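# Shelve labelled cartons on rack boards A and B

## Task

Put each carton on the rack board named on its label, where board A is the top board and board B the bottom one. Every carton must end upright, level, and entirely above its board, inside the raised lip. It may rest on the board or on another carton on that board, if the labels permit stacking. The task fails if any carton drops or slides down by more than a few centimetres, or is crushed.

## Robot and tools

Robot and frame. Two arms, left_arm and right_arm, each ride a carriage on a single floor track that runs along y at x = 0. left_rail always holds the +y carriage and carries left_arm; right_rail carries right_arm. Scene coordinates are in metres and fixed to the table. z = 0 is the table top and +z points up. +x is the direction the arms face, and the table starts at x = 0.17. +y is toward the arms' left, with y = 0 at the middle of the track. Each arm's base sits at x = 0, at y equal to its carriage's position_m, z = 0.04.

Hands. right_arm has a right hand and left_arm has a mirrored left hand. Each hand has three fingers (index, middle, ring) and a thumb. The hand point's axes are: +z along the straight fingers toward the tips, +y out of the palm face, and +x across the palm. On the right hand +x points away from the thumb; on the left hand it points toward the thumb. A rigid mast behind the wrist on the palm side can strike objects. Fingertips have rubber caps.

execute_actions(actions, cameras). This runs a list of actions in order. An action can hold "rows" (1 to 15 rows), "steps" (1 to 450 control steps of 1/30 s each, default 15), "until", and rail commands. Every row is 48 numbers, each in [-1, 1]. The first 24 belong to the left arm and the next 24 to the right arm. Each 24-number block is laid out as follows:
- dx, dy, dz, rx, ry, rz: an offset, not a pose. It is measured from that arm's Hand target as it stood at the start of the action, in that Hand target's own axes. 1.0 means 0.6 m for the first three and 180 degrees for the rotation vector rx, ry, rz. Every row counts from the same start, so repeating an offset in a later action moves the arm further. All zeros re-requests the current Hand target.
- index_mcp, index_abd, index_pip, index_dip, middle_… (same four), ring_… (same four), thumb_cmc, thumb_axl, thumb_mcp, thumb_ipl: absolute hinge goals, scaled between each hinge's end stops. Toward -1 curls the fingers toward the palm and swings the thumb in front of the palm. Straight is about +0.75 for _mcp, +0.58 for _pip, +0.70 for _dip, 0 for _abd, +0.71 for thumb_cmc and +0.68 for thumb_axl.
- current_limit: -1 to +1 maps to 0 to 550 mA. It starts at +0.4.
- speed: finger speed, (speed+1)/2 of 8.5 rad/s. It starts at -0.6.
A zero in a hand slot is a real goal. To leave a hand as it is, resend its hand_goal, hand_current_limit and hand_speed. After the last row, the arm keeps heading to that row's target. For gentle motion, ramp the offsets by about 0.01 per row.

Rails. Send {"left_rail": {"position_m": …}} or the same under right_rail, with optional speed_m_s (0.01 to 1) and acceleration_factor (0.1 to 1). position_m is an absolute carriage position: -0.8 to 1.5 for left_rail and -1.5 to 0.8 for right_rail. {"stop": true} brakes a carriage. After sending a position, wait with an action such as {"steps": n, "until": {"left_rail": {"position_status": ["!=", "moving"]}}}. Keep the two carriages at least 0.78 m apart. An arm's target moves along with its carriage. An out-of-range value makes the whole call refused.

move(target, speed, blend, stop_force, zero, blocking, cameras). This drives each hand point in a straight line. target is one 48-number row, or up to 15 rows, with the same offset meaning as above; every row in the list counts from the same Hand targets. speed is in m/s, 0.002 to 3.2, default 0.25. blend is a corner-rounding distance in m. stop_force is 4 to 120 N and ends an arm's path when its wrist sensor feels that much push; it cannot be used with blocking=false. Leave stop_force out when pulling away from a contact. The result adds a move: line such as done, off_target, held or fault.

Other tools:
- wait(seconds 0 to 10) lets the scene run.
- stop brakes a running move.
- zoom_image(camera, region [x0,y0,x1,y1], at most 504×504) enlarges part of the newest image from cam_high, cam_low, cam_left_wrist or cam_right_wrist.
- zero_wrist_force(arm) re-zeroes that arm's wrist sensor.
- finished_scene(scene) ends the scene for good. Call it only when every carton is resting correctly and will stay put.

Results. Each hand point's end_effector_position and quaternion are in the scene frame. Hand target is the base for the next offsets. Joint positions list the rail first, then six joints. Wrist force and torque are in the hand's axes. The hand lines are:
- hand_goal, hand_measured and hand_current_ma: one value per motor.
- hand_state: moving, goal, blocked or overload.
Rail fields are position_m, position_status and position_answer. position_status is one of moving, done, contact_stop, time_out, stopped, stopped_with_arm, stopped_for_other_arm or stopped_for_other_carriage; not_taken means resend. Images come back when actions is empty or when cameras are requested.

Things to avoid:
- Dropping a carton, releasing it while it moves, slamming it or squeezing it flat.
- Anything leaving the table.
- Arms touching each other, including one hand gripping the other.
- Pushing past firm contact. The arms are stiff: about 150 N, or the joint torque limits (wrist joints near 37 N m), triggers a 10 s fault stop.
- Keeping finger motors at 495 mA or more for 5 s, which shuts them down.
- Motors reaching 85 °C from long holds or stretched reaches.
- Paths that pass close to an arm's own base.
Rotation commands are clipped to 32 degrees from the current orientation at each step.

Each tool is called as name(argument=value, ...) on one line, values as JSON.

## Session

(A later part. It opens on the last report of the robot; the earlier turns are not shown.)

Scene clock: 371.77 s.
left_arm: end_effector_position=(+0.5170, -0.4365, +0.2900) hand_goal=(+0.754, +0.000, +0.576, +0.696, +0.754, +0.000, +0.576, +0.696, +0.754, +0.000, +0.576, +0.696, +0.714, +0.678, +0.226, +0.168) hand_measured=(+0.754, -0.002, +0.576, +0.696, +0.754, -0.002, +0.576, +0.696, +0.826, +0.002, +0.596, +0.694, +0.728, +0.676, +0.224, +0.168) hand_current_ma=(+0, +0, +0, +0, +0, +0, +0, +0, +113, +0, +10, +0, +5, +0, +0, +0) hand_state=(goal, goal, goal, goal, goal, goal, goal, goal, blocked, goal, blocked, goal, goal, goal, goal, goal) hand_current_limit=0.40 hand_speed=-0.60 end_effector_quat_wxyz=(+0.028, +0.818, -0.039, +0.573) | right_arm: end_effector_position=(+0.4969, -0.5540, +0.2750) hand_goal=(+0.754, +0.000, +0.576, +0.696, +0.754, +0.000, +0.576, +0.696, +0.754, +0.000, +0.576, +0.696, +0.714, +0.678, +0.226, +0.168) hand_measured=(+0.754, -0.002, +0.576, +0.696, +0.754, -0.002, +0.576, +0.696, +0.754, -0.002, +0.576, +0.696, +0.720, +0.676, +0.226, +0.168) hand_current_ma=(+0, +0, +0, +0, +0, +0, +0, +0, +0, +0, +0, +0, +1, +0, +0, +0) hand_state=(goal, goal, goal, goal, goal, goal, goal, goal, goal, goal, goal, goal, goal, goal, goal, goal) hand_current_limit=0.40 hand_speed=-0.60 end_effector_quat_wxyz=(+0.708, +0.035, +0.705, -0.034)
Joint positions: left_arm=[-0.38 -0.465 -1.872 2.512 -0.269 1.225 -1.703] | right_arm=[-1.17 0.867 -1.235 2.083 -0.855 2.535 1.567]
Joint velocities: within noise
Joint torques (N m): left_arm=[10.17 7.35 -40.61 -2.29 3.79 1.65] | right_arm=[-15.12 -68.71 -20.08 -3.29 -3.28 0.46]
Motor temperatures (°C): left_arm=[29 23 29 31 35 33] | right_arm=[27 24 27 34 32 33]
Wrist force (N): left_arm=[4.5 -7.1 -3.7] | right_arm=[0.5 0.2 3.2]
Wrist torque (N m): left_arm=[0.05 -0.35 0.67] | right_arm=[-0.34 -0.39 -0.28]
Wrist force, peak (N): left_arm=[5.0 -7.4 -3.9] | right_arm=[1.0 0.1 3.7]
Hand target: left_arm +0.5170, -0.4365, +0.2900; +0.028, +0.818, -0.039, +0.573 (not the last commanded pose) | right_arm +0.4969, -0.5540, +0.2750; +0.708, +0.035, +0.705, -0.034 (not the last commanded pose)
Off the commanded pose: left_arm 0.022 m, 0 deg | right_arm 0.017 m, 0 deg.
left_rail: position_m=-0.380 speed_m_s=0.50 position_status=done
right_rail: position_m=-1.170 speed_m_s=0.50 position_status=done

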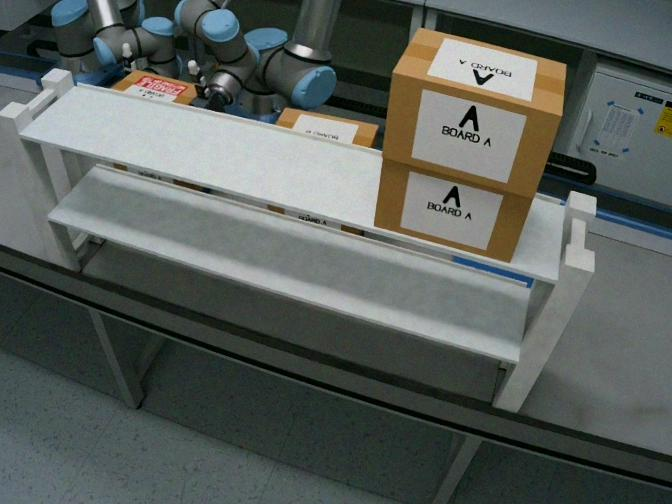

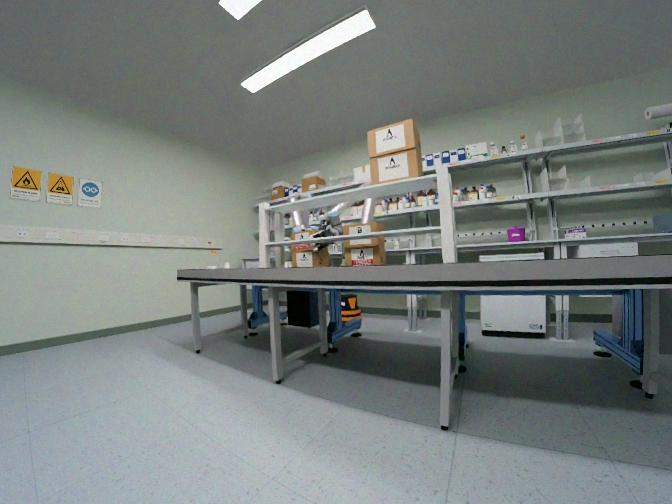

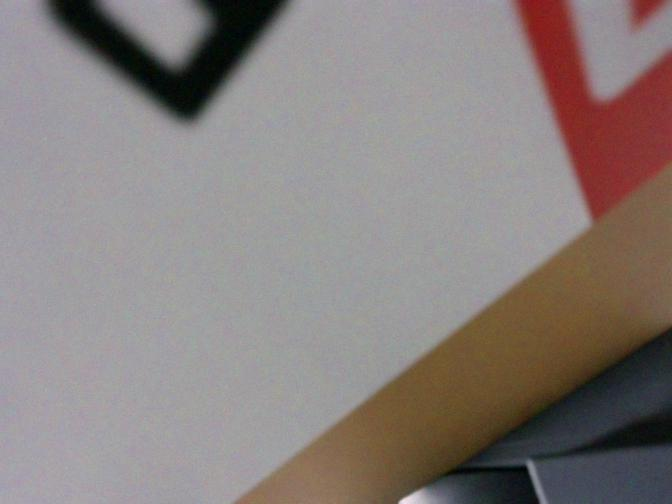

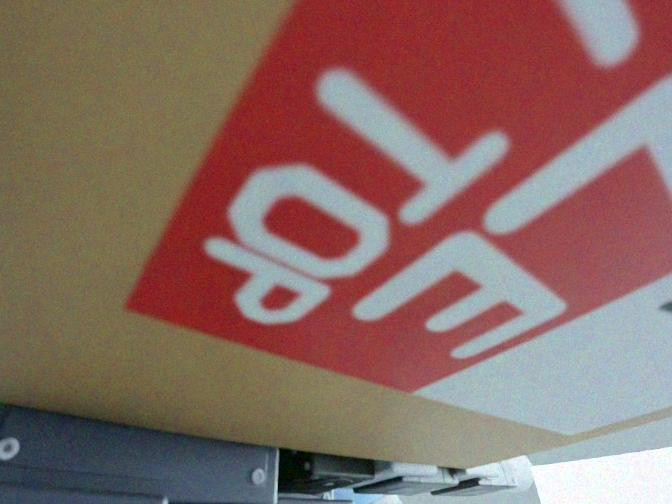

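zoom_image(camera="cam_high", region=[60, 0, 360, 200])

zoom_image(camera="cam_low", region=[260, 180, 400, 280])

Scaled by 1.680 from the camera's 672x504 image, which has a finer 960x720 frame.

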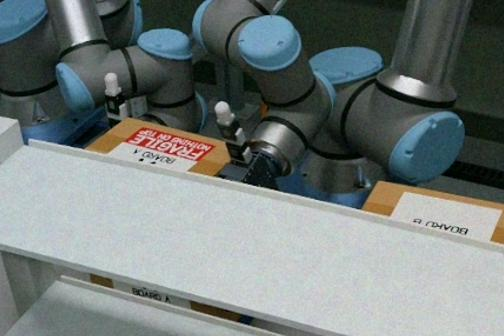

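Scaled by 3.600 from the camera's 672x504 image, which has a finer 960x720 frame.

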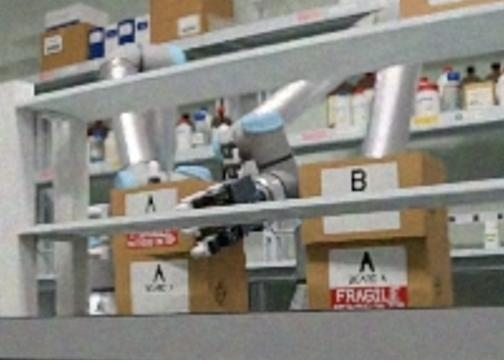

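zoom_image(camera="cam_low", region=[284, 222, 354, 272])

Scaled by 7.200 from the camera's 672x504 image, which has a finer 960x720 frame.

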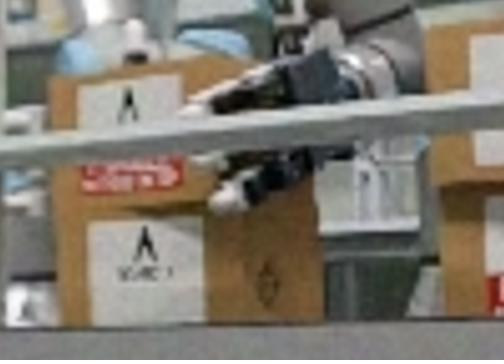

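move(target=[0,-0.01,0,0,0,0, 0.754,0,0.576,0.696,0.754,0,0.576,0.696,1.0,0,0.576,0.696,0.714,0.678,0.226,0.168,0.4,-0.6, 0,0,0,0,0,0, 0.754,0,0.576,0.696,0.754,0,0.576,0.696,0.754,0,0.576,0.696,0.714,0.678,0.226,0.168,0.4,-0.6], speed=0.02, cameras=["cam_low","cam_high"])

zoom_image(camera="cam_low", region=[284, 222, 354, 272])

Scene clock: 377.30 s.
left_arm: end_effector_position=(+0.5176, -0.4305, +0.2900) hand_goal=(+0.754, +0.000, +0.576, +0.696, +0.754, +0.000, +0.576, +0.696, +1.000, +0.000, +0.576, +0.696, +0.714, +0.678, +0.226, +0.168) hand_measured=(+0.754, -0.002, +0.576, +0.696, +0.754, -0.002, +0.576, +0.696, +0.996, -0.002, +0.578, +0.694, +0.718, +0.676, +0.224, +0.168) hand_current_ma=(+0, +0, +0, +0, +0, +0, +0, +0, -1, +0, +0, +0, +0, +0, +0, +0) hand_state=(goal, goal, goal, goal, goal, goal, goal, goal, goal, goal, goal, goal, goal, goal, goal, goal) hand_current_limit=0.40 hand_speed=-0.60 end_effector_quat_wxyz=(+0.028, +0.818, -0.039, +0.573) | right_arm: end_effector_position=(+0.4969, -0.5540, +0.2750) hand_goal=(+0.754, +0.000, +0.576, +0.696, +0.754, +0.000, +0.576, +0.696, +0.754, +0.000, +0.576, +0.696, +0.714, +0.678, +0.226, +0.168) hand_measured=(+0.754, -0.002, +0.576, +0.696, +0.754, -0.002, +0.576, +0.696, +0.754, -0.002, +0.576, +0.696, +0.720, +0.676, +0.226, +0.168) hand_current_ma=(+0, +0, +0, +0, +0, +0, +0, +0, +0, +0, +0, +0, +1, +0, +0, +0) hand_state=(goal, goal, goal, goal, goal, goal, goal, goal, goal, goal, goal, goal, goal, goal, goal, goal) hand_current_limit=0.40 hand_speed=-0.60 end_effector_quat_wxyz=(+0.708, +0.035, +0.705, -0.034)
Joint positions: left_arm=[-0.38 -0.441 -1.868 2.509 -0.273 1.247 -1.693] | right_arm=[-1.17 0.867 -1.235 2.083 -0.855 2.535 1.567]
Joint torques (N m): left_arm=[14.94 3.33 -42.11 -2.26 2.3 1.84] | right_arm=[-14.42 -69.82 -21.18 -3.26 -3.11 2.81]
Wrist force (N): left_arm=[-0.2 1.7 -0.2] | right_arm=[1.0 -0.4 3.1]
Wrist torque (N m): left_arm=[0.40 -0.06 0.10] | right_arm=[-0.39 -0.44 -0.25]
Wrist force, peak (N): left_arm=[5.2 -7.0 -4.1] | right_arm=[0.9 0.1 3.7]
Hand target: left_arm +0.5176, -0.4305, +0.2900; +0.028, +0.818, -0.039, +0.573 | right_arm +0.4969, -0.5540, +0.2750; +0.708, +0.035, +0.705, -0.034
Off the commanded pose: left_arm 0.000 m, 0 deg | right_arm 0.000 m, 0 deg.
left_rail: position_m=-0.380 speed_m_s=0.50 position_status=done
right_rail: position_m=-1.170 speed_m_s=0.50 position_status=done
move: done
Images, in order (width x height): cam_high 672x504, cam_low 672x504.

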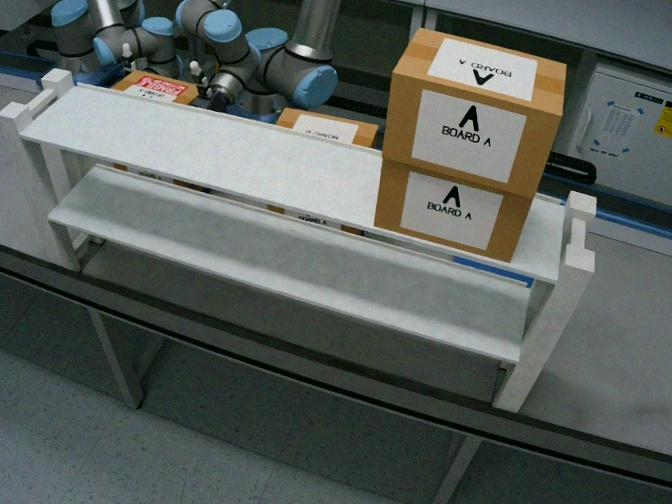

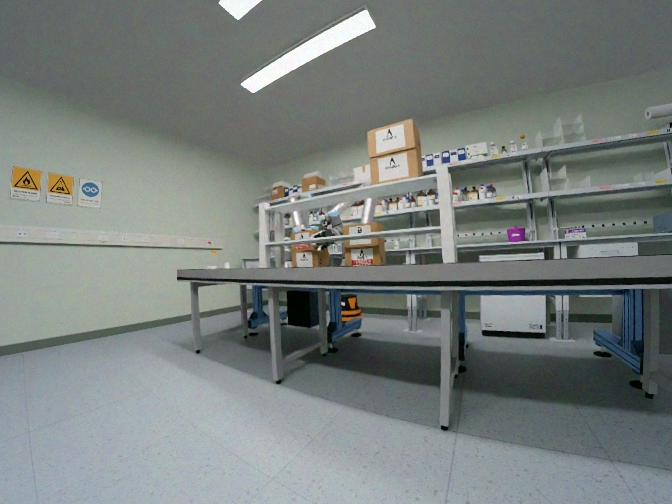

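Scaled by 7.200 from the camera's 672x504 image, which has a finer 960x720 frame.

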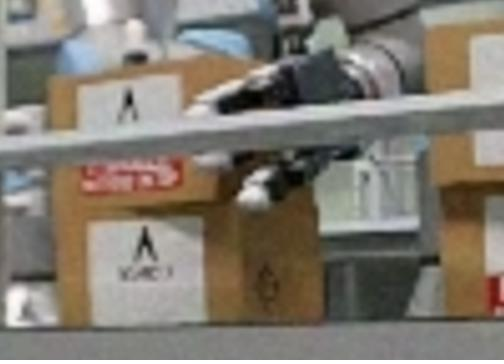

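move(target=[0,0.05,0,0,0,0, 0.754,0,0.576,0.696,0.754,0,0.576,0.696,1.0,0,0.576,0.696,0.714,0.678,0.226,0.168,0.4,-0.6, 0,0.03,0,0,0,0, 0.754,0,0.576,0.696,0.754,0,0.576,0.696,0.754,0,0.576,0.696,0.714,0.678,0.226,0.168,0.4,-0.6], speed=0.012, stop_force=8, cameras=[])

Scene clock: 380.27 s.
left_arm: end_effector_position=(+0.5171, -0.4356, +0.2900) hand_goal=(+0.754, +0.000, +0.576, +0.696, +0.754, +0.000, +0.576, +0.696, +1.000, +0.000, +0.576, +0.696, +0.714, +0.678, +0.226, +0.168) hand_measured=(+0.754, -0.004, +0.576, +0.696, +0.754, -0.002, +0.576, +0.696, +0.996, -0.002, +0.578, +0.694, +0.734, +0.676, +0.224, +0.168) hand_current_ma=(+0, +0, +0, +0, +0, +0, +0, +0, -1, +0, +0, +0, +10, +0, +0, +0) hand_state=(goal, goal, goal, goal, goal, goal, goal, goal, goal, goal, goal, goal, goal, goal, goal, goal) hand_current_limit=0.40 hand_speed=-0.60 end_effector_quat_wxyz=(+0.028, +0.818, -0.039, +0.573) | right_arm: end_effector_position=(+0.4971, -0.5520, +0.2750) hand_goal=(+0.754, +0.000, +0.576, +0.696, +0.754, +0.000, +0.576, +0.696, +0.754, +0.000, +0.576, +0.696, +0.714, +0.678, +0.226, +0.168) hand_measured=(+0.754, -0.002, +0.576, +0.696, +0.754, -0.002, +0.576, +0.696, +0.754, -0.002, +0.576, +0.696, +0.732, +0.674, +0.226, +0.168) hand_current_ma=(+0, +0, +0, +0, +0, +0, +0, +0, +0, +0, +0, +0, +6, +0, +0, +0) hand_state=(goal, goal, goal, goal, goal, goal, goal, goal, goal, goal, goal, goal, goal, goal, goal, goal) hand_current_limit=0.40 hand_speed=-0.60 end_effector_quat_wxyz=(+0.708, +0.035, +0.705, -0.034)
Joint positions: left_arm=[-0.38 -0.462 -1.871 2.511 -0.27 1.228 -1.701] | right_arm=[-1.17 0.869 -1.233 2.079 -0.854 2.537 1.567]
Joint torques (N m): left_arm=[15.13 7.18 -39.31 -2.06 2.12 1.61] | right_arm=[-15.22 -70.52 -21.95 -3.52 -3.95 1.21]
Wrist force (N): left_arm=[3.7 2.6 -1.4] | right_arm=[1.0 -2.5 2.0]
Wrist torque (N m): left_arm=[0.52 -0.35 0.37] | right_arm=[-0.52 -0.46 -0.18]
Wrist force, peak (N): left_arm=[3.0 -11.1 0.2] | right_arm=[3.5 -9.5 0.9]
Hand target: left_arm +0.5171, -0.4356, +0.2900; +0.028, +0.818, -0.039, +0.573 (not the last commanded pose) | right_arm +0.4971, -0.5520, +0.2750; +0.708, +0.035, +0.705, -0.034 (not the last commanded pose)
Off the commanded pose: left_arm 0.025 m, 0 deg | right_arm 0.016 m, 0 deg.
left_rail: position_m=-0.380 speed_m_s=0.50 position_status=done
right_rail: position_m=-1.170 speed_m_s=0.50 position_status=done
move: contact (left_arm, right_arm)
No camera images: "cameras" was empty.

move(target=[0,0.015,0,0,0,0, 0.754,0,0.576,0.696,0.754,0,0.576,0.696,1.0,0,0.576,0.696,0.714,0.678,0.226,0.168,0.4,-0.6, 0,0.015,0,0,0,0, 0.754,0,0.576,0.696,0.754,0,0.576,0.696,0.754,0,0.576,0.696,0.714,0.678,0.226,0.168,0.4,-0.6], speed=0.003, stop_force=30, cameras=[])

Scene clock: 382.60 s.
left_arm: end_effector_position=(+0.5171, -0.4365, +0.2900) hand_goal=(+0.754, +0.000, +0.576, +0.696, +0.754, +0.000, +0.576, +0.696, +1.000, +0.000, +0.576, +0.696, +0.714, +0.678, +0.226, +0.168) hand_measured=(+0.754, -0.004, +0.576, +0.696, +0.754, -0.002, +0.576, +0.696, +0.996, -0.002, +0.578, +0.694, +0.734, +0.676, +0.224, +0.168) hand_current_ma=(+0, +0, +0, +0, +0, +0, +0, +0, -1, +0, +0, +0, +10, +0, +0, +0) hand_state=(goal, goal, goal, goal, goal, goal, goal, goal, goal, goal, goal, goal, goal, goal, goal, goal) hand_current_limit=0.40 hand_speed=-0.60 end_effector_quat_wxyz=(+0.028, +0.818, -0.039, +0.573) | right_arm: end_effector_position=(+0.4973, -0.5501, +0.2750) hand_goal=(+0.754, +0.000, +0.576, +0.696, +0.754, +0.000, +0.576, +0.696, +0.754, +0.000, +0.576, +0.696, +0.714, +0.678, +0.226, +0.168) hand_measured=(+0.754, -0.002, +0.576, +0.696, +0.754, -0.002, +0.576, +0.696, +0.754, -0.002, +0.576, +0.696, +0.788, +0.674, +0.226, +0.168) hand_current_ma=(+0, +0, +0, +0, +0, +0, +0, +0, +0, +0, +0, +0, +87, +0, +0, +0) hand_state=(goal, goal, goal, goal, goal, goal, goal, goal, goal, goal, goal, goal, blocked, goal, goal, goal) hand_current_limit=0.40 hand_speed=-0.60 end_effector_quat_wxyz=(+0.708, +0.035, +0.705, -0.034)
Joint positions: left_arm=[-0.38 -0.465 -1.871 2.512 -0.269 1.224 -1.703] | right_arm=[-1.17 0.87 -1.231 2.075 -0.852 2.539 1.567]
Joint torques (N m): left_arm=[1.43 6.92 -42.57 -2.28 7.63 2.02] | right_arm=[-5.92 -73.07 -37.23 -5.78 -7.62 -0.63]
Wrist force (N): left_arm=[5.6 -30.3 4.0] | right_arm=[9.2 -29.7 1.9]
Wrist torque (N m): left_arm=[-2.74 -0.18 0.76] | right_arm=[-2.97 -1.21 1.16]
Wrist force, peak (N): left_arm=[7.4 -35.1 3.1] | right_arm=[9.6 -32.7 1.2]
Hand target: left_arm +0.5171, -0.4365, +0.2900; +0.028, +0.818, -0.039, +0.573 (not the last commanded pose) | right_arm +0.4973, -0.5501, +0.2750; +0.708, +0.035, +0.705, -0.034 (not the last commanded pose)
Off the commanded pose: left_arm 0.008 m, 0 deg | right_arm 0.007 m, 0 deg.
left_rail: position_m=-0.380 speed_m_s=0.50 position_status=done
right_rail: position_m=-1.170 speed_m_s=0.50 position_status=done
move: contact (left_arm, right_arm)
No camera images: "cameras" was empty.

move(target=[0,0.0012,0,0,0,0, 0.754,0,0.576,0.696,0.754,0,0.576,0.696,1.0,0,0.576,0.696,0.714,0.678,0.226,0.168,0.4,-0.6, 0,0.0012,0,0,0,0, 0.754,0,0.576,0.696,0.754,0,0.576,0.696,0.754,0,0.576,0.696,0.714,0.678,0.226,0.168,0.4,-0.6], speed=0.003, cameras=[])

move(target=[0,0,0,0,0,0, 0.66,0,0.576,0.696,0.66,0,0.576,0.696,1.0,0,0.576,0.696,0.714,0.678,0.226,0.168,0.4,-0.8, 0,0,0,0,0,0, 0.66,0,0.576,0.696,0.66,0,0.576,0.696,0.66,0,0.576,0.696,0.714,0.678,0.226,0.168,0.4,-0.8], speed=0.01, cameras=[])

Scene clock: 384.70 s.
left_arm: end_effector_position=(+0.5170, -0.4372, +0.2901) hand_goal=(+0.754, +0.000, +0.576, +0.696, +0.754, +0.000, +0.576, +0.696, +1.000, +0.000, +0.576, +0.696, +0.714, +0.678, +0.226, +0.168) hand_measured=(+0.754, -0.004, +0.576, +0.696, +0.754, -0.002, +0.576, +0.696, +0.996, -0.002, +0.578, +0.694, +0.734, +0.676, +0.224, +0.168) hand_current_ma=(+0, +0, +0, +0, +0, +0, +0, +0, -1, +0, +0, +0, +10, +0, +0, +0) hand_state=(goal, goal, goal, goal, goal, goal, goal, goal, goal, goal, goal, goal, goal, goal, goal, goal) hand_current_limit=0.40 hand_speed=-0.60 end_effector_quat_wxyz=(+0.028, +0.818, -0.039, +0.573) | right_arm: end_effector_position=(+0.4974, -0.5494, +0.2750) hand_goal=(+0.754, +0.000, +0.576, +0.696, +0.754, +0.000, +0.576, +0.696, +0.754, +0.000, +0.576, +0.696, +0.714, +0.678, +0.226, +0.168) hand_measured=(+0.754, -0.002, +0.576, +0.696, +0.754, -0.002, +0.576, +0.696, +0.754, -0.002, +0.576, +0.696, +0.818, +0.676, +0.226, +0.168) hand_current_ma=(+0, +0, +0, +0, +0, +0, +0, +0, +0, +0, +0, +0, +169, +0, +0, +0) hand_state=(goal, goal, goal, goal, goal, goal, goal, goal, goal, goal, goal, goal, blocked, goal, goal, goal) hand_current_limit=0.40 hand_speed=-0.60 end_effector_quat_wxyz=(+0.708, +0.035, +0.705, -0.034)
Joint positions: left_arm=[-0.38 -0.468 -1.872 2.512 -0.269 1.221 -1.704] | right_arm=[-1.17 0.871 -1.23 2.074 -0.852 2.539 1.567]
Joint torques (N m): left_arm=[-39.98 -13.15 -22.61 2.37 3.51 -0.81] | right_arm=[25.3 -51.44 -64.49 -2.15 -2.25 -1.62]
Wrist force (N): left_arm=[16.4 -51.2 0.6] | right_arm=[14.0 -45.1 -1.1]
Wrist torque (N m): left_arm=[-4.04 -1.19 0.92] | right_arm=[-4.21 -1.80 1.87]
Wrist force, peak (N): left_arm=[16.4 -51.2 0.6] | right_arm=[14.0 -45.1 -1.1]
Hand target: left_arm +0.5170, -0.4373, +0.2900; +0.028, +0.818, -0.039, +0.573 | right_arm +0.4974, -0.5493, +0.2750; +0.708, +0.035, +0.705, -0.034
Off the commanded pose: left_arm 0.000 m, 0 deg | right_arm 0.000 m, 0 deg.
left_rail: position_m=-0.380 speed_m_s=0.50 position_status=done
right_rail: position_m=-1.170 speed_m_s=0.50 position_status=done
move: done
No camera images: "cameras" was empty.

Scene clock: 385.20 s.
left_arm: end_effector_position=(+0.5170, -0.4372, +0.2900) hand_goal=(+0.660, +0.000, +0.576, +0.696, +0.660, +0.000, +0.576, +0.696, +1.000, +0.000, +0.576, +0.696, +0.714, +0.678, +0.226, +0.168) hand_measured=(+0.692, -0.004, +0.580, +0.696, +0.700, -0.002, +0.582, +0.696, +0.996, -0.002, +0.578, +0.694, +0.734, +0.676, +0.224, +0.168) hand_current_ma=(+26, +0, +1, +0, +41, +0, +1, +0, -1, +0, +0, +0, +10, +0, +0, +0) hand_state=(blocked, goal, goal, goal, blocked, goal, goal, goal, goal, goal, goal, goal, goal, goal, goal, goal) hand_current_limit=0.40 hand_speed=-0.80 end_effector_quat_wxyz=(+0.028, +0.818, -0.039, +0.573) | right_arm: end_effector_position=(+0.4974, -0.5494, +0.2750) hand_goal=(+0.660, +0.000, +0.576, +0.696, +0.660, +0.000, +0.576, +0.696, +0.660, +0.000, +0.576, +0.696, +0.714, +0.678, +0.226, +0.168) hand_measured=(+0.674, -0.002, +0.578, +0.696, +0.678, -0.002, +0.578, +0.696, +0.682, -0.002, +0.578, +0.696, +0.818, +0.674, +0.226, +0.168) hand_current_ma=(+4, +0, +0, +0, +6, +0, +0, +0, +8, +0, +0, +0, +171, +0, +0, +0) hand_state=(goal, goal, goal, goal, goal, goal, goal, goal, blocked, goal, goal, goal, blocked, goal, goal, goal) hand_current_limit=0.40 hand_speed=-0.80 end_effector_quat_wxyz=(+0.708, +0.035, +0.705, -0.034)
Joint positions: left_arm=[-0.38 -0.468 -1.872 2.512 -0.269 1.221 -1.704] | right_arm=[-1.17 0.871 -1.23 2.074 -0.852 2.539 1.567]
Joint torques (N m): left_arm=[-41.63 -12.84 -22.21 2.44 4.55 -0.78] | right_arm=[24.6 -51.07 -65.61 -2.65 -3.5 -2.03]
Wrist force (N): left_arm=[16.4 -51.4 0.7] | right_arm=[13.3 -46.2 -0.9]
Wrist torque (N m): left_arm=[-3.62 -1.20 1.02] | right_arm=[-3.93 -1.70 1.65]
Wrist force, peak (N): left_arm=[16.8 -51.6 0.5] | right_arm=[12.9 -46.5 -0.8]
Hand target: left_arm +0.5170, -0.4373, +0.2900; +0.028, +0.818, -0.039, +0.573 | right_arm +0.4974, -0.5493, +0.2750; +0.708, +0.035, +0.705, -0.034
Off the commanded pose: left_arm 0.000 m, 0 deg | right_arm 0.000 m, 0 deg.
left_rail: position_m=-0.380 speed_m_s=0.50 position_status=done
right_rail: position_m=-1.170 speed_m_s=0.50 position_status=done
move: done
No camera images: "cameras" was empty.

move(target=[0,0.0008,0,0,0,0, 0.62,0,0.576,0.696,0.62,0,0.576,0.696,1.0,0,0.576,0.696,0.714,0.678,0.226,0.168,0.4,-0.8, 0,0.001,0,0,0,0, 0.61,0,0.576,0.696,0.61,0,0.576,0.696,0.61,0,0.576,0.696,0.714,0.678,0.226,0.168,0.4,-0.8], speed=0.003, cameras=[])

Scene clock: 386.53 s.
left_arm: end_effector_position=(+0.5170, -0.4377, +0.2901) hand_goal=(+0.620, +0.000, +0.576, +0.696, +0.620, +0.000, +0.576, +0.696, +1.000, +0.000, +0.576, +0.696, +0.714, +0.678, +0.226, +0.168) hand_measured=(+0.688, -0.004, +0.584, +0.696, +0.696, -0.002, +0.588, +0.696, +0.996, -0.002, +0.578, +0.694, +0.734, +0.676, +0.224, +0.168) hand_current_ma=(+105, +0, +2, +0, +126, +0, +4, +0, -1, +0, +0, +0, +10, +0, +0, +0) hand_state=(blocked, goal, goal, goal, blocked, goal, goal, goal, goal, goal, goal, goal, goal, goal, goal, goal) hand_current_limit=0.40 hand_speed=-0.80 end_effector_quat_wxyz=(+0.027, +0.818, -0.039, +0.573) | right_arm: end_effector_position=(+0.4975, -0.5488, +0.2749) hand_goal=(+0.610, +0.000, +0.576, +0.696, +0.610, +0.000, +0.576, +0.696, +0.610, +0.000, +0.576, +0.696, +0.714, +0.678, +0.226, +0.168) hand_measured=(+0.670, -0.002, +0.586, +0.696, +0.672, -0.002, +0.586, +0.696, +0.676, -0.002, +0.584, +0.696, +0.826, +0.674, +0.226, +0.168) hand_current_ma=(+64, +0, +2, +0, +69, +0, +2, +0, +77, +0, +1, +0, +196, +0, +0, +0) hand_state=(blocked, goal, goal, goal, blocked, goal, goal, goal, blocked, goal, goal, goal, blocked, goal, goal, goal) hand_current_limit=0.40 hand_speed=-0.80 end_effector_quat_wxyz=(+0.708, +0.035, +0.705, -0.034)
Joint positions: left_arm=[-0.38 -0.47 -1.872 2.512 -0.268 1.22 -1.705] | right_arm=[-1.17 0.872 -1.229 2.073 -0.851 2.54 1.567]
Joint torques (N m): left_arm=[-52.16 -9.24 -21.69 2.47 7.42 -1.31] | right_arm=[37.89 -51.7 -80.92 -5.07 -6.95 -3.87]
Wrist force (N): left_arm=[25.2 -79.4 1.8] | right_arm=[16.6 -77.4 0.8]
Wrist torque (N m): left_arm=[-6.35 -1.65 2.73] | right_arm=[-6.24 -2.50 0.86]
Wrist force, peak (N): left_arm=[25.2 -79.4 1.8] | right_arm=[16.6 -77.4 0.8]
Hand target: left_arm +0.5170, -0.4377, +0.2900; +0.028, +0.818, -0.039, +0.573 | right_arm +0.4975, -0.5487, +0.2750; +0.708, +0.035, +0.705, -0.034
Off the commanded pose: left_arm 0.000 m, 0 deg | right_arm 0.000 m, 0 deg.
left_rail: position_m=-0.380 speed_m_s=0.50 position_status=done
right_rail: position_m=-1.170 speed_m_s=0.50 position_status=done
move: done
No camera images: "cameras" was empty.

move(target=[0.047,0,-0.0171,0,0,0, 0.62,0,0.576,0.696,0.62,0,0.576,0.696,1.0,0,0.576,0.696,0.714,0.678,0.226,0.168,0.4,-0.8, -0.05,0,0,0,0,0, 0.61,0,0.576,0.696,0.61,0,0.576,0.696,0.61,0,0.576,0.696,0.714,0.678,0.226,0.168,0.4,-0.8], speed=0.03, cameras=["cam_high","cam_low"])

zoom_image(camera="cam_low", region=[284, 212, 354, 272])

Scene clock: 388.57 s.
left_arm: end_effector_position=(+0.5169, -0.4377, +0.3200) hand_goal=(+0.620, +0.000, +0.576, +0.696, +0.620, +0.000, +0.576, +0.696, +1.000, +0.000, +0.576, +0.696, +0.714, +0.678, +0.226, +0.168) hand_measured=(+0.688, -0.004, +0.586, +0.696, +0.696, -0.004, +0.590, +0.696, +0.996, -0.002, +0.578, +0.694, +0.734, +0.676, +0.224, +0.168) hand_current_ma=(+104, -1, +3, +0, +124, +0, +5, +0, -1, +0, +0, +0, +10, +0, +0, +0) hand_state=(blocked, goal, goal, goal, blocked, goal, goal, goal, goal, goal, goal, goal, goal, goal, goal, goal) hand_current_limit=0.40 hand_speed=-0.80 end_effector_quat_wxyz=(+0.028, +0.818, -0.039, +0.573) | right_arm: end_effector_position=(+0.4973, -0.5488, +0.3049) hand_goal=(+0.610, +0.000, +0.576, +0.696, +0.610, +0.000, +0.576, +0.696, +0.610, +0.000, +0.576, +0.696, +0.714, +0.678, +0.226, +0.168) hand_measured=(+0.668, -0.006, +0.586, +0.696, +0.670, -0.006, +0.588, +0.696, +0.674, -0.004, +0.586, +0.696, +0.826, +0.674, +0.226, +0.168) hand_current_ma=(+59, +0, +2, +0, +63, -1, +2, +0, +71, +0, +2, +0, +199, -1, +0, +0) hand_state=(blocked, goal, goal, goal, blocked, goal, goal, goal, blocked, goal, goal, goal, blocked, goal, goal, goal) hand_current_limit=0.40 hand_speed=-0.80 end_effector_quat_wxyz=(+0.708, +0.035, +0.705, -0.034)
Joint positions: left_arm=[-0.38 -0.47 -1.918 2.476 -0.186 1.22 -1.705] | right_arm=[-1.17 0.872 -1.27 2.057 -0.795 2.54 1.567]
Joint torques (N m): left_arm=[-24.62 -14.53 -49.26 0.75 15.4 3.75] | right_arm=[31.96 -75.63 -82.18 -5.25 -6.48 -0.7]
Wrist force (N): left_arm=[7.5 -73.5 7.5] | right_arm=[20.5 -70.4 -4.2]
Wrist torque (N m): left_arm=[-5.16 -1.08 0.05] | right_arm=[-5.17 -2.15 1.23]
Wrist force, peak (N): left_arm=[26.5 -82.7 1.5] | right_arm=[18.0 -81.5 0.7]
Hand target: left_arm +0.5169, -0.4377, +0.3200; +0.028, +0.818, -0.039, +0.573 | right_arm +0.4973, -0.5488, +0.3050; +0.708, +0.035, +0.705, -0.034
Off the commanded pose: left_arm 0.000 m, 0 deg | right_arm 0.000 m, 0 deg.
left_rail: position_m=-0.380 speed_m_s=0.50 position_status=done
right_rail: position_m=-1.170 speed_m_s=0.50 position_status=done
move: done
Images, in order (width x height): cam_high 672x504, cam_low 672x504.

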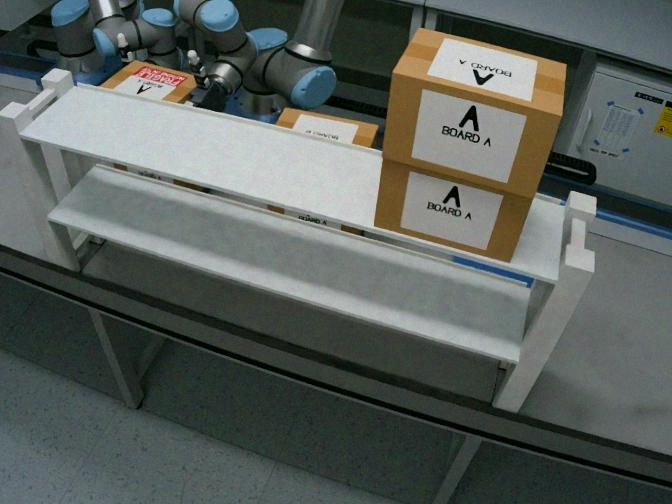

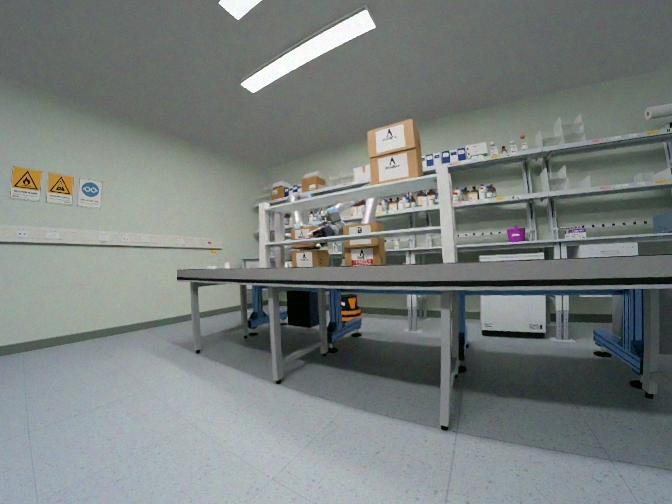

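Scaled by 7.200 from the camera's 672x504 image, which has a finer 960x720 frame.

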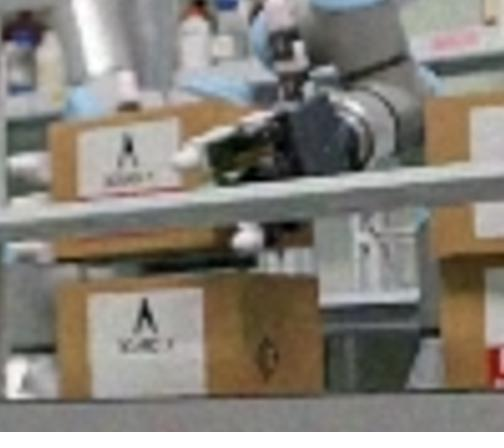

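move(target=[0.157,0,-0.057,0,0,0, 0.62,0,0.576,0.696,0.62,0,0.576,0.696,1.0,0,0.576,0.696,0.714,0.678,0.226,0.168,0.4,-0.8, -0.1667,0,0,0,0,0, 0.61,0,0.576,0.696,0.61,0,0.576,0.696,0.61,0,0.576,0.696,0.714,0.678,0.226,0.168,0.4,-0.8], speed=0.06, cameras=[])

Scene clock: 391.27 s.
left_arm: end_effector_position=(+0.5169, -0.4376, +0.4202) hand_goal=(+0.620, +0.000, +0.576, +0.696, +0.620, +0.000, +0.576, +0.696, +1.000, +0.000, +0.576, +0.696, +0.714, +0.678, +0.226, +0.168) hand_measured=(+0.688, -0.004, +0.586, +0.696, +0.694, -0.004, +0.590, +0.696, +0.996, -0.002, +0.578, +0.694, +0.734, +0.676, +0.224, +0.168) hand_current_ma=(+104, -1, +3, +0, +123, +0, +5, +0, -1, +0, +0, +0, +10, +0, +0, +0) hand_state=(blocked, goal, goal, goal, blocked, goal, goal, goal, goal, goal, goal, goal, goal, goal, goal, goal) hand_current_limit=0.40 hand_speed=-0.80 end_effector_quat_wxyz=(+0.028, +0.818, -0.039, +0.573) | right_arm: end_effector_position=(+0.4969, -0.5490, +0.4049) hand_goal=(+0.610, +0.000, +0.576, +0.696, +0.610, +0.000, +0.576, +0.696, +0.610, +0.000, +0.576, +0.696, +0.714, +0.678, +0.226, +0.168) hand_measured=(+0.668, -0.006, +0.588, +0.696, +0.670, -0.006, +0.588, +0.694, +0.674, -0.006, +0.588, +0.694, +0.826, +0.674, +0.226, +0.168) hand_current_ma=(+59, -1, +3, +0, +63, -1, +3, +0, +71, +0, +2, +0, +199, -1, +0, +0) hand_state=(blocked, goal, goal, goal, blocked, goal, goal, goal, blocked, goal, goal, goal, blocked, goal, goal, goal) hand_current_limit=0.40 hand_speed=-0.80 end_effector_quat_wxyz=(+0.708, +0.035, +0.705, -0.034)
Joint positions: left_arm=[-0.38 -0.47 -2.021 2.337 0.056 1.22 -1.704] | right_arm=[-1.17 0.872 -1.386 1.985 -0.606 2.541 1.567]
Joint torques (N m): left_arm=[-40.04 -8.06 -53.19 -0.14 8.62 0.76] | right_arm=[31.84 -65.21 -78.02 -4.56 -5.16 1.92]
Wrist force (N): left_arm=[3.1 -64.8 4.9] | right_arm=[17.2 -63.0 -1.0]
Wrist torque (N m): left_arm=[-4.58 -0.69 0.02] | right_arm=[-4.57 -1.77 1.30]
Wrist force, peak (N): left_arm=[6.9 -74.2 6.4] | right_arm=[20.2 -71.3 -4.6]
Hand target: left_arm +0.5169, -0.4377, +0.4203; +0.028, +0.818, -0.039, +0.573 | right_arm +0.4969, -0.5490, +0.4050; +0.708, +0.035, +0.705, -0.034
Off the commanded pose: left_arm 0.000 m, 0 deg | right_arm 0.000 m, 0 deg.
left_rail: position_m=-0.380 speed_m_s=0.50 position_status=done
right_rail: position_m=-1.170 speed_m_s=0.50 position_status=done
move: done
No camera images: "cameras" was empty.

move(target=[0.157,0.0004,-0.057,0,0,0, 0.62,0,0.576,0.696,0.62,0,0.576,0.696,1.0,0,0.576,0.696,0.714,0.678,0.226,0.168,0.4,-0.8, -0.1667,0.0004,0,0,0,0, 0.61,0,0.576,0.696,0.61,0,0.576,0.696,0.61,0,0.576,0.696,0.714,0.678,0.226,0.168,0.4,-0.8], speed=0.06, cameras=["cam_high","cam_low"])

zoom_image(camera="cam_low", region=[274, 192, 354, 262])

Scene clock: 393.97 s.
left_arm: end_effector_position=(+0.5169, -0.4379, +0.5204) hand_goal=(+0.620, +0.000, +0.576, +0.696, +0.620, +0.000, +0.576, +0.696, +1.000, +0.000, +0.576, +0.696, +0.714, +0.678, +0.226, +0.168) hand_measured=(+0.688, -0.004, +0.586, +0.696, +0.694, -0.004, +0.590, +0.696, +0.996, -0.002, +0.578, +0.694, +0.734, +0.676, +0.224, +0.168) hand_current_ma=(+102, -1, +3, +0, +122, +0, +5, +0, -1, +0, +0, +0, +10, +0, +0, +0) hand_state=(blocked, goal, goal, goal, blocked, goal, goal, goal, goal, goal, goal, goal, goal, goal, goal, goal) hand_current_limit=0.40 hand_speed=-0.80 end_effector_quat_wxyz=(+0.028, +0.818, -0.039, +0.573) | right_arm: end_effector_position=(+0.4964, -0.5490, +0.5050) hand_goal=(+0.610, +0.000, +0.576, +0.696, +0.610, +0.000, +0.576, +0.696, +0.610, +0.000, +0.576, +0.696, +0.714, +0.678, +0.226, +0.168) hand_measured=(+0.668, -0.006, +0.592, +0.696, +0.670, -0.008, +0.590, +0.694, +0.674, -0.006, +0.588, +0.694, +0.826, +0.674, +0.226, +0.168) hand_current_ma=(+59, -1, +4, +0, +63, -1, +3, +0, +71, +0, +3, +0, +199, +0, +0, +0) hand_state=(blocked, goal, goal, goal, blocked, goal, goal, goal, blocked, goal, goal, goal, blocked, goal, goal, goal) hand_current_limit=0.40 hand_speed=-0.80 end_effector_quat_wxyz=(+0.708, +0.035, +0.705, -0.034)
Joint positions: left_arm=[-0.38 -0.471 -2.067 2.18 0.258 1.219 -1.705] | right_arm=[-1.17 0.873 -1.471 1.884 -0.421 2.541 1.567]
Joint torques (N m): left_arm=[-52.18 -4.92 -54.44 -0.52 6.25 -1.42] | right_arm=[37.11 -55.14 -80.21 -4.7 -6.63 1.97]
Wrist force (N): left_arm=[2.5 -75.6 2.2] | right_arm=[17.0 -71.9 2.2]
Wrist torque (N m): left_arm=[-5.98 -0.86 0.91] | right_arm=[-5.41 -1.85 1.17]
Wrist force, peak (N): left_arm=[2.5 -75.6 2.2] | right_arm=[17.2 -72.3 2.3]
Hand target: left_arm +0.5169, -0.4379, +0.5205; +0.028, +0.818, -0.039, +0.573 | right_arm +0.4964, -0.5490, +0.5050; +0.708, +0.035, +0.705, -0.034
Off the commanded pose: left_arm 0.000 m, 0 deg | right_arm 0.000 m, 0 deg.
left_rail: position_m=-0.380 speed_m_s=0.50 position_status=done
right_rail: position_m=-1.170 speed_m_s=0.50 position_status=done
move: done
Images, in order (width x height): cam_high 672x504, cam_low 672x504.

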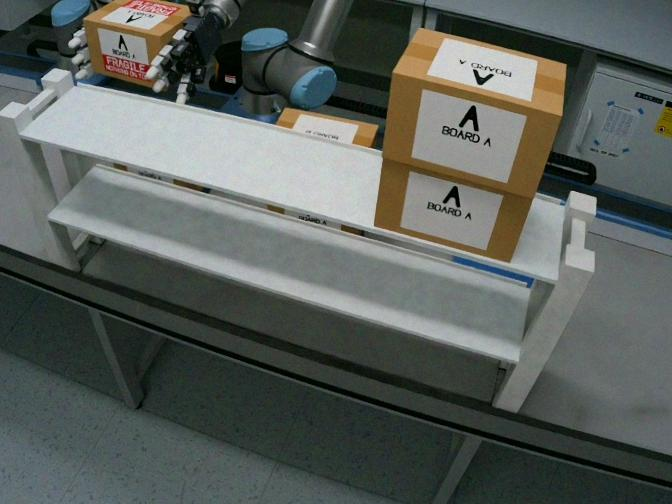

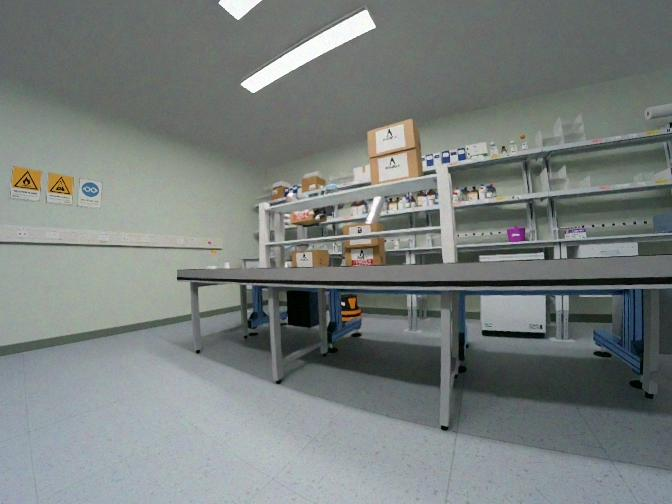

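Scaled by 6.300 from the camera's 672x504 image, which has a finer 960x720 frame.

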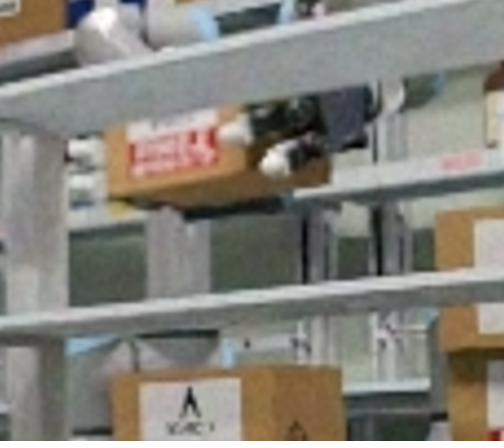

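move(target=[0.196,0.0002,-0.0713,0,0,0, 0.62,0,0.576,0.696,0.62,0,0.576,0.696,1.0,0,0.576,0.696,0.714,0.678,0.226,0.168,0.4,-0.8, -0.2083,0.0003,0,0,0,0, 0.61,0,0.576,0.696,0.61,0,0.576,0.696,0.61,0,0.576,0.696,0.714,0.678,0.226,0.168,0.4,-0.8], speed=0.06, cameras=["cam_high"])

zoom_image(camera="cam_high", region=[20, 0, 270, 150])

Scene clock: 397.33 s.
left_arm: end_effector_position=(+0.5168, -0.4379, +0.6456) hand_goal=(+0.620, +0.000, +0.576, +0.696, +0.620, +0.000, +0.576, +0.696, +1.000, +0.000, +0.576, +0.696, +0.714, +0.678, +0.226, +0.168) hand_measured=(+0.686, -0.004, +0.586, +0.696, +0.694, -0.004, +0.590, +0.696, +0.996, -0.002, +0.578, +0.694, +0.734, +0.676, +0.224, +0.168) hand_current_ma=(+100, -1, +3, +0, +120, +0, +5, +0, -1, +0, +0, +0, +10, +0, +0, +0) hand_state=(blocked, goal, goal, goal, blocked, goal, goal, goal, goal, goal, goal, goal, goal, goal, goal, goal) hand_current_limit=0.40 hand_speed=-0.80 end_effector_quat_wxyz=(+0.028, +0.818, -0.039, +0.573) | right_arm: end_effector_position=(+0.4959, -0.5491, +0.6299) hand_goal=(+0.610, +0.000, +0.576, +0.696, +0.610, +0.000, +0.576, +0.696, +0.610, +0.000, +0.576, +0.696, +0.714, +0.678, +0.226, +0.168) hand_measured=(+0.668, -0.008, +0.594, +0.696, +0.670, -0.008, +0.592, +0.694, +0.674, -0.006, +0.590, +0.694, +0.828, +0.676, +0.226, +0.168) hand_current_ma=(+59, -1, +5, +0, +63, -1, +4, +0, +71, -1, +3, +0, +201, +0, +0, +0) hand_state=(blocked, goal, goal, goal, blocked, goal, goal, goal, blocked, goal, goal, goal, blocked, goal, goal, goal) hand_current_limit=0.40 hand_speed=-0.80 end_effector_quat_wxyz=(+0.708, +0.035, +0.705, -0.034)
Joint positions: left_arm=[-0.38 -0.471 -2.068 1.961 0.478 1.219 -1.705] | right_arm=[-1.17 0.873 -1.534 1.722 -0.196 2.542 1.567]
Joint torques (N m): left_arm=[-51.36 22.55 -51.23 -1.69 6.09 -1.39] | right_arm=[39.47 -44.04 -74.47 -4.64 -6.9 2.01]
Wrist force (N): left_arm=[-0.3 -76.4 0.0] | right_arm=[15.7 -73.5 4.5]
Wrist torque (N m): left_arm=[-6.29 -0.84 1.44] | right_arm=[-5.60 -1.79 0.99]
Wrist force, peak (N): left_arm=[2.0 -76.5 2.2] | right_arm=[15.5 -73.9 4.4]
Hand target: left_arm +0.5168, -0.4379, +0.6456; +0.028, +0.818, -0.039, +0.573 | right_arm +0.4959, -0.5491, +0.6300; +0.708, +0.035, +0.705, -0.034
Off the commanded pose: left_arm 0.000 m, 0 deg | right_arm 0.000 m, 0 deg.
left_rail: position_m=-0.380 speed_m_s=0.50 position_status=done
right_rail: position_m=-1.170 speed_m_s=0.50 position_status=done
move: done
Images, in order (width x height): cam_high 672x504.

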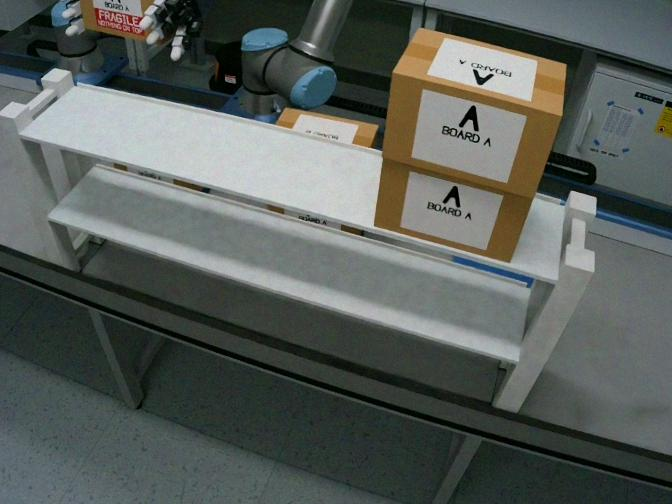

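Scaled by 2.016 from the camera's 672x504 image, which has a finer 960x720 frame.

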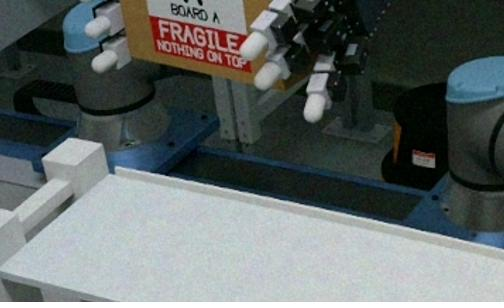

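move(target=[-0.01172,-0.25005,-0.03221,0.03264,0,-0.01188, 0.62,0,0.576,0.696,0.62,0,0.576,0.696,1.0,0,0.576,0.696,0.714,0.678,0.226,0.168,0.4,-0.8, 0,0.24933,-0.01375,-0.03472,0,0, 0.61,0,0.576,0.696,0.61,0,0.576,0.696,0.61,0,0.576,0.696,0.714,0.678,0.226,0.168,0.4,-0.8], speed=0.05, cameras=["cam_high"])

Scene clock: 403.27 s.
left_arm: end_effector_position=(+0.5106, -0.2866, +0.6455) hand_goal=(+0.620, +0.000, +0.576, +0.696, +0.620, +0.000, +0.576, +0.696, +1.000, +0.000, +0.576, +0.696, +0.714, +0.678, +0.226, +0.168) hand_measured=(+0.686, -0.004, +0.586, +0.696, +0.692, -0.004, +0.592, +0.696, +0.996, -0.002, +0.578, +0.694, +0.734, +0.676, +0.224, +0.168) hand_current_ma=(+96, -1, +3, +0, +116, -1, +7, +0, -1, +0, +0, +0, +10, +0, +0, +0) hand_state=(blocked, goal, goal, goal, blocked, goal, goal, goal, goal, goal, goal, goal, goal, goal, goal, goal) hand_current_limit=0.40 hand_speed=-0.80 end_effector_quat_wxyz=(-0.004, +0.819, +0.006, +0.574) | right_arm: end_effector_position=(+0.5022, -0.3994, +0.6303) hand_goal=(+0.610, +0.000, +0.576, +0.696, +0.610, +0.000, +0.576, +0.696, +0.610, +0.000, +0.576, +0.696, +0.714, +0.678, +0.226, +0.168) hand_measured=(+0.668, -0.008, +0.594, +0.696, +0.670, -0.010, +0.592, +0.694, +0.674, -0.008, +0.590, +0.694, +0.830, +0.678, +0.226, +0.168) hand_current_ma=(+59, -1, +5, +0, +63, -1, +5, +0, +70, -1, +4, +0, +211, +0, +0, +0) hand_state=(blocked, goal, goal, goal, blocked, goal, goal, goal, blocked, goal, goal, goal, blocked, goal, goal, goal) hand_current_limit=0.40 hand_speed=-0.80 end_effector_quat_wxyz=(+0.709, -0.003, +0.705, +0.005)
Joint positions: left_arm=[-0.38 0.003 -2.006 1.928 0.426 1.561 -1.575] | right_arm=[-1.17 0.97 -1.335 1.494 -0.167 2.529 1.566]
Joint torques (N m): left_arm=[-29.07 8.3 -48.01 -3.71 19.89 2.61] | right_arm=[48.67 -35.88 -80.17 -6.82 -20.92 -0.86]
Wrist force (N): left_arm=[4.5 -95.5 2.9] | right_arm=[19.7 -91.2 0.7]
Wrist torque (N m): left_arm=[-7.89 -0.85 2.52] | right_arm=[-7.66 -1.92 0.26]
Wrist force, peak (N): left_arm=[4.6 -100.6 2.3] | right_arm=[19.3 -95.7 1.1]
Hand target: left_arm +0.5106, -0.2866, +0.6455; -0.004, +0.819, +0.006, +0.574 | right_arm +0.5022, -0.3994, +0.6303; +0.709, -0.003, +0.705, +0.005
Off the commanded pose: left_arm 0.000 m, 0 deg | right_arm 0.000 m, 0 deg.
left_rail: position_m=-0.380 speed_m_s=0.50 position_status=done
right_rail: position_m=-1.170 speed_m_s=0.50 position_status=done
move: done
Images, in order (width x height): cam_high 672x504.

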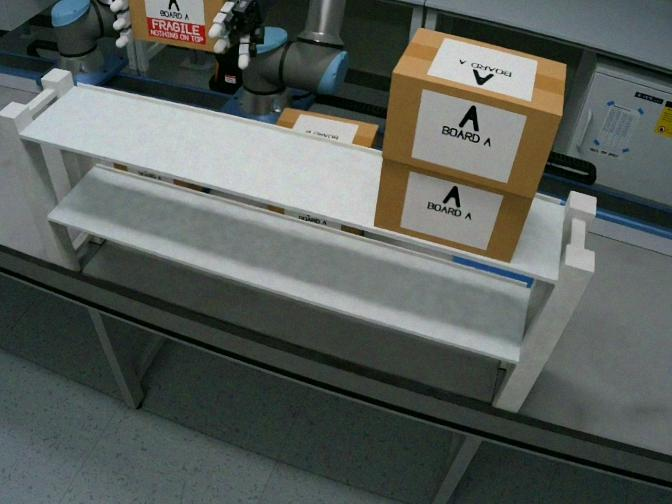

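move(target=[0.171,0.0066,0.470,0,0,0, 0.62,0,0.576,0.696,0.62,0,0.576,0.696,1.0,0,0.576,0.696,0.714,0.678,0.226,0.168,0.4,-0.8, 0,-0.0074,0.5,0,0,0, 0.61,0,0.576,0.696,0.61,0,0.576,0.696,0.61,0,0.576,0.696,0.714,0.678,0.226,0.168,0.4,-0.8], speed=0.06, cameras=["cam_high"])

zoom_image(camera="cam_high", region=[20, 0, 320, 200])

Scene clock: 409.67 s.
left_arm: end_effector_position=(+0.8106, -0.2864, +0.6458) hand_goal=(+0.620, +0.000, +0.576, +0.696, +0.620, +0.000, +0.576, +0.696, +1.000, +0.000, +0.576, +0.696, +0.714, +0.678, +0.226, +0.168) hand_measured=(+0.686, -0.004, +0.588, +0.696, +0.692, -0.004, +0.592, +0.696, +0.996, -0.002, +0.578, +0.694, +0.734, +0.676, +0.224, +0.168) hand_current_ma=(+96, -1, +4, +0, +114, -1, +7, +0, -1, +0, +0, +0, +10, +0, +0, +0) hand_state=(blocked, goal, goal, goal, blocked, goal, goal, goal, goal, goal, goal, goal, goal, goal, goal, goal) hand_current_limit=0.40 hand_speed=-0.80 end_effector_quat_wxyz=(-0.004, +0.819, +0.006, +0.574) | right_arm: end_effector_position=(+0.8022, -0.4004, +0.6317) hand_goal=(+0.610, +0.000, +0.576, +0.696, +0.610, +0.000, +0.576, +0.696, +0.610, +0.000, +0.576, +0.696, +0.714, +0.678, +0.226, +0.168) hand_measured=(+0.668, -0.008, +0.594, +0.696, +0.670, -0.010, +0.592, +0.694, +0.674, -0.008, +0.592, +0.694, +0.828, +0.678, +0.226, +0.168) hand_current_ma=(+58, -1, +5, +0, +63, -1, +5, +0, +70, -1, +4, +0, +205, +0, +0, +0) hand_state=(blocked, goal, goal, goal, blocked, goal, goal, goal, blocked, goal, goal, goal, blocked, goal, goal, goal) hand_current_limit=0.40 hand_speed=-0.80 end_effector_quat_wxyz=(+0.709, -0.003, +0.705, +0.005)
Joint positions: left_arm=[-0.38 0.002 -1.506 1.525 0.329 1.56 -1.575] | right_arm=[-1.17 0.687 -1.075 1.131 -0.062 2.246 1.569]
Joint torques (N m): left_arm=[-41.46 -32.27 -49.3 2.16 5.79 -0.48] | right_arm=[18.07 -77.02 -68.64 -3.52 -12.86 2.64]
Wrist force (N): left_arm=[0.3 -45.8 2.7] | right_arm=[16.2 -44.4 1.3]
Wrist torque (N m): left_arm=[-3.16 -0.44 -0.11] | right_arm=[-3.03 -1.53 0.52]
Wrist force, peak (N): left_arm=[3.5 -99.0 0.3] | right_arm=[18.6 -94.0 1.3]
Hand target: left_arm +0.8107, -0.2864, +0.6458; -0.004, +0.819, +0.006, +0.574 | right_arm +0.8023, -0.4004, +0.6317; +0.709, -0.003, +0.705, +0.005
Off the commanded pose: left_arm 0.000 m, 0 deg | right_arm 0.000 m, 0 deg.
left_rail: position_m=-0.380 speed_m_s=0.50 position_status=done
right_rail: position_m=-1.170 speed_m_s=0.50 position_status=done
move: done
Images, in order (width x height): cam_high 672x504.

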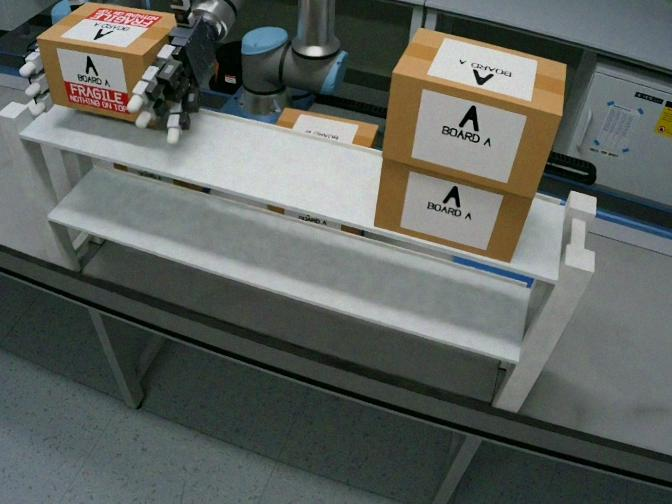

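Scaled by 1.680 from the camera's 672x504 image, which has a finer 960x720 frame.

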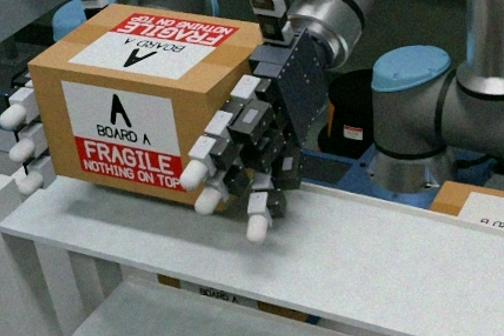

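move(target=[0.0114,0.0006,0.0313,0,0,0, 0.62,0,0.576,0.696,0.62,0,0.576,0.696,1.0,0,0.576,0.696,0.714,0.678,0.226,0.168,0.4,-0.8, 0,0.0006,0.0333,0,0,0, 0.61,0,0.576,0.696,0.61,0,0.576,0.696,0.61,0,0.576,0.696,0.714,0.678,0.226,0.168,0.4,-0.8], speed=0.03, cameras=[])

Scene clock: 413.47 s.
left_arm: end_effector_position=(+0.8306, -0.2865, +0.6458) hand_goal=(+0.620, +0.000, +0.576, +0.696, +0.620, +0.000, +0.576, +0.696, +1.000, +0.000, +0.576, +0.696, +0.714, +0.678, +0.226, +0.168) hand_measured=(+0.686, -0.006, +0.588, +0.696, +0.692, -0.006, +0.592, +0.696, +0.996, -0.002, +0.578, +0.694, +0.734, +0.676, +0.224, +0.168) hand_current_ma=(+96, -1, +4, +0, +114, -1, +7, +0, -1, +0, +0, +0, +10, +0, +0, +0) hand_state=(blocked, goal, goal, goal, blocked, goal, goal, goal, goal, goal, goal, goal, goal, goal, goal, goal) hand_current_limit=0.40 hand_speed=-0.80 end_effector_quat_wxyz=(-0.004, +0.819, +0.006, +0.574) | right_arm: end_effector_position=(+0.8222, -0.3998, +0.6318) hand_goal=(+0.610, +0.000, +0.576, +0.696, +0.610, +0.000, +0.576, +0.696, +0.610, +0.000, +0.576, +0.696, +0.714, +0.678, +0.226, +0.168) hand_measured=(+0.668, -0.008, +0.594, +0.696, +0.670, -0.010, +0.592, +0.694, +0.674, -0.008, +0.592, +0.694, +0.828, +0.676, +0.226, +0.168) hand_current_ma=(+58, -1, +5, +0, +63, -1, +5, +0, +70, -1, +4, +0, +205, +0, +0, +0) hand_state=(blocked, goal, goal, goal, blocked, goal, goal, goal, blocked, goal, goal, goal, blocked, goal, goal, goal) hand_current_limit=0.40 hand_speed=-0.80 end_effector_quat_wxyz=(+0.709, -0.003, +0.705, +0.005)
Joint positions: left_arm=[-0.38 0.002 -1.473 1.49 0.332 1.56 -1.575] | right_arm=[-1.17 0.673 -1.05 1.094 -0.049 2.232 1.569]
Joint torques (N m): left_arm=[-64.49 -29.96 -48.95 2.35 5.16 -1.42] | right_arm=[27.8 -79.79 -72.95 -4.64 -15.45 2.82]
Wrist force (N): left_arm=[4.4 -62.5 2.1] | right_arm=[19.5 -59.8 1.4]
Wrist torque (N m): left_arm=[-4.81 -1.12 0.65] | right_arm=[-4.54 -2.10 0.28]
Wrist force, peak (N): left_arm=[4.4 -62.5 2.1] | right_arm=[19.5 -59.8 1.4]
Hand target: left_arm +0.8307, -0.2865, +0.6458; -0.004, +0.819, +0.006, +0.574 | right_arm +0.8222, -0.3998, +0.6318; +0.709, -0.003, +0.705, +0.005
Off the commanded pose: left_arm 0.000 m, 0 deg | right_arm 0.000 m, 0 deg.
left_rail: position_m=-0.380 speed_m_s=0.50 position_status=done
right_rail: position_m=-1.170 speed_m_s=0.50 position_status=done
move: done
No camera images: "cameras" was empty.


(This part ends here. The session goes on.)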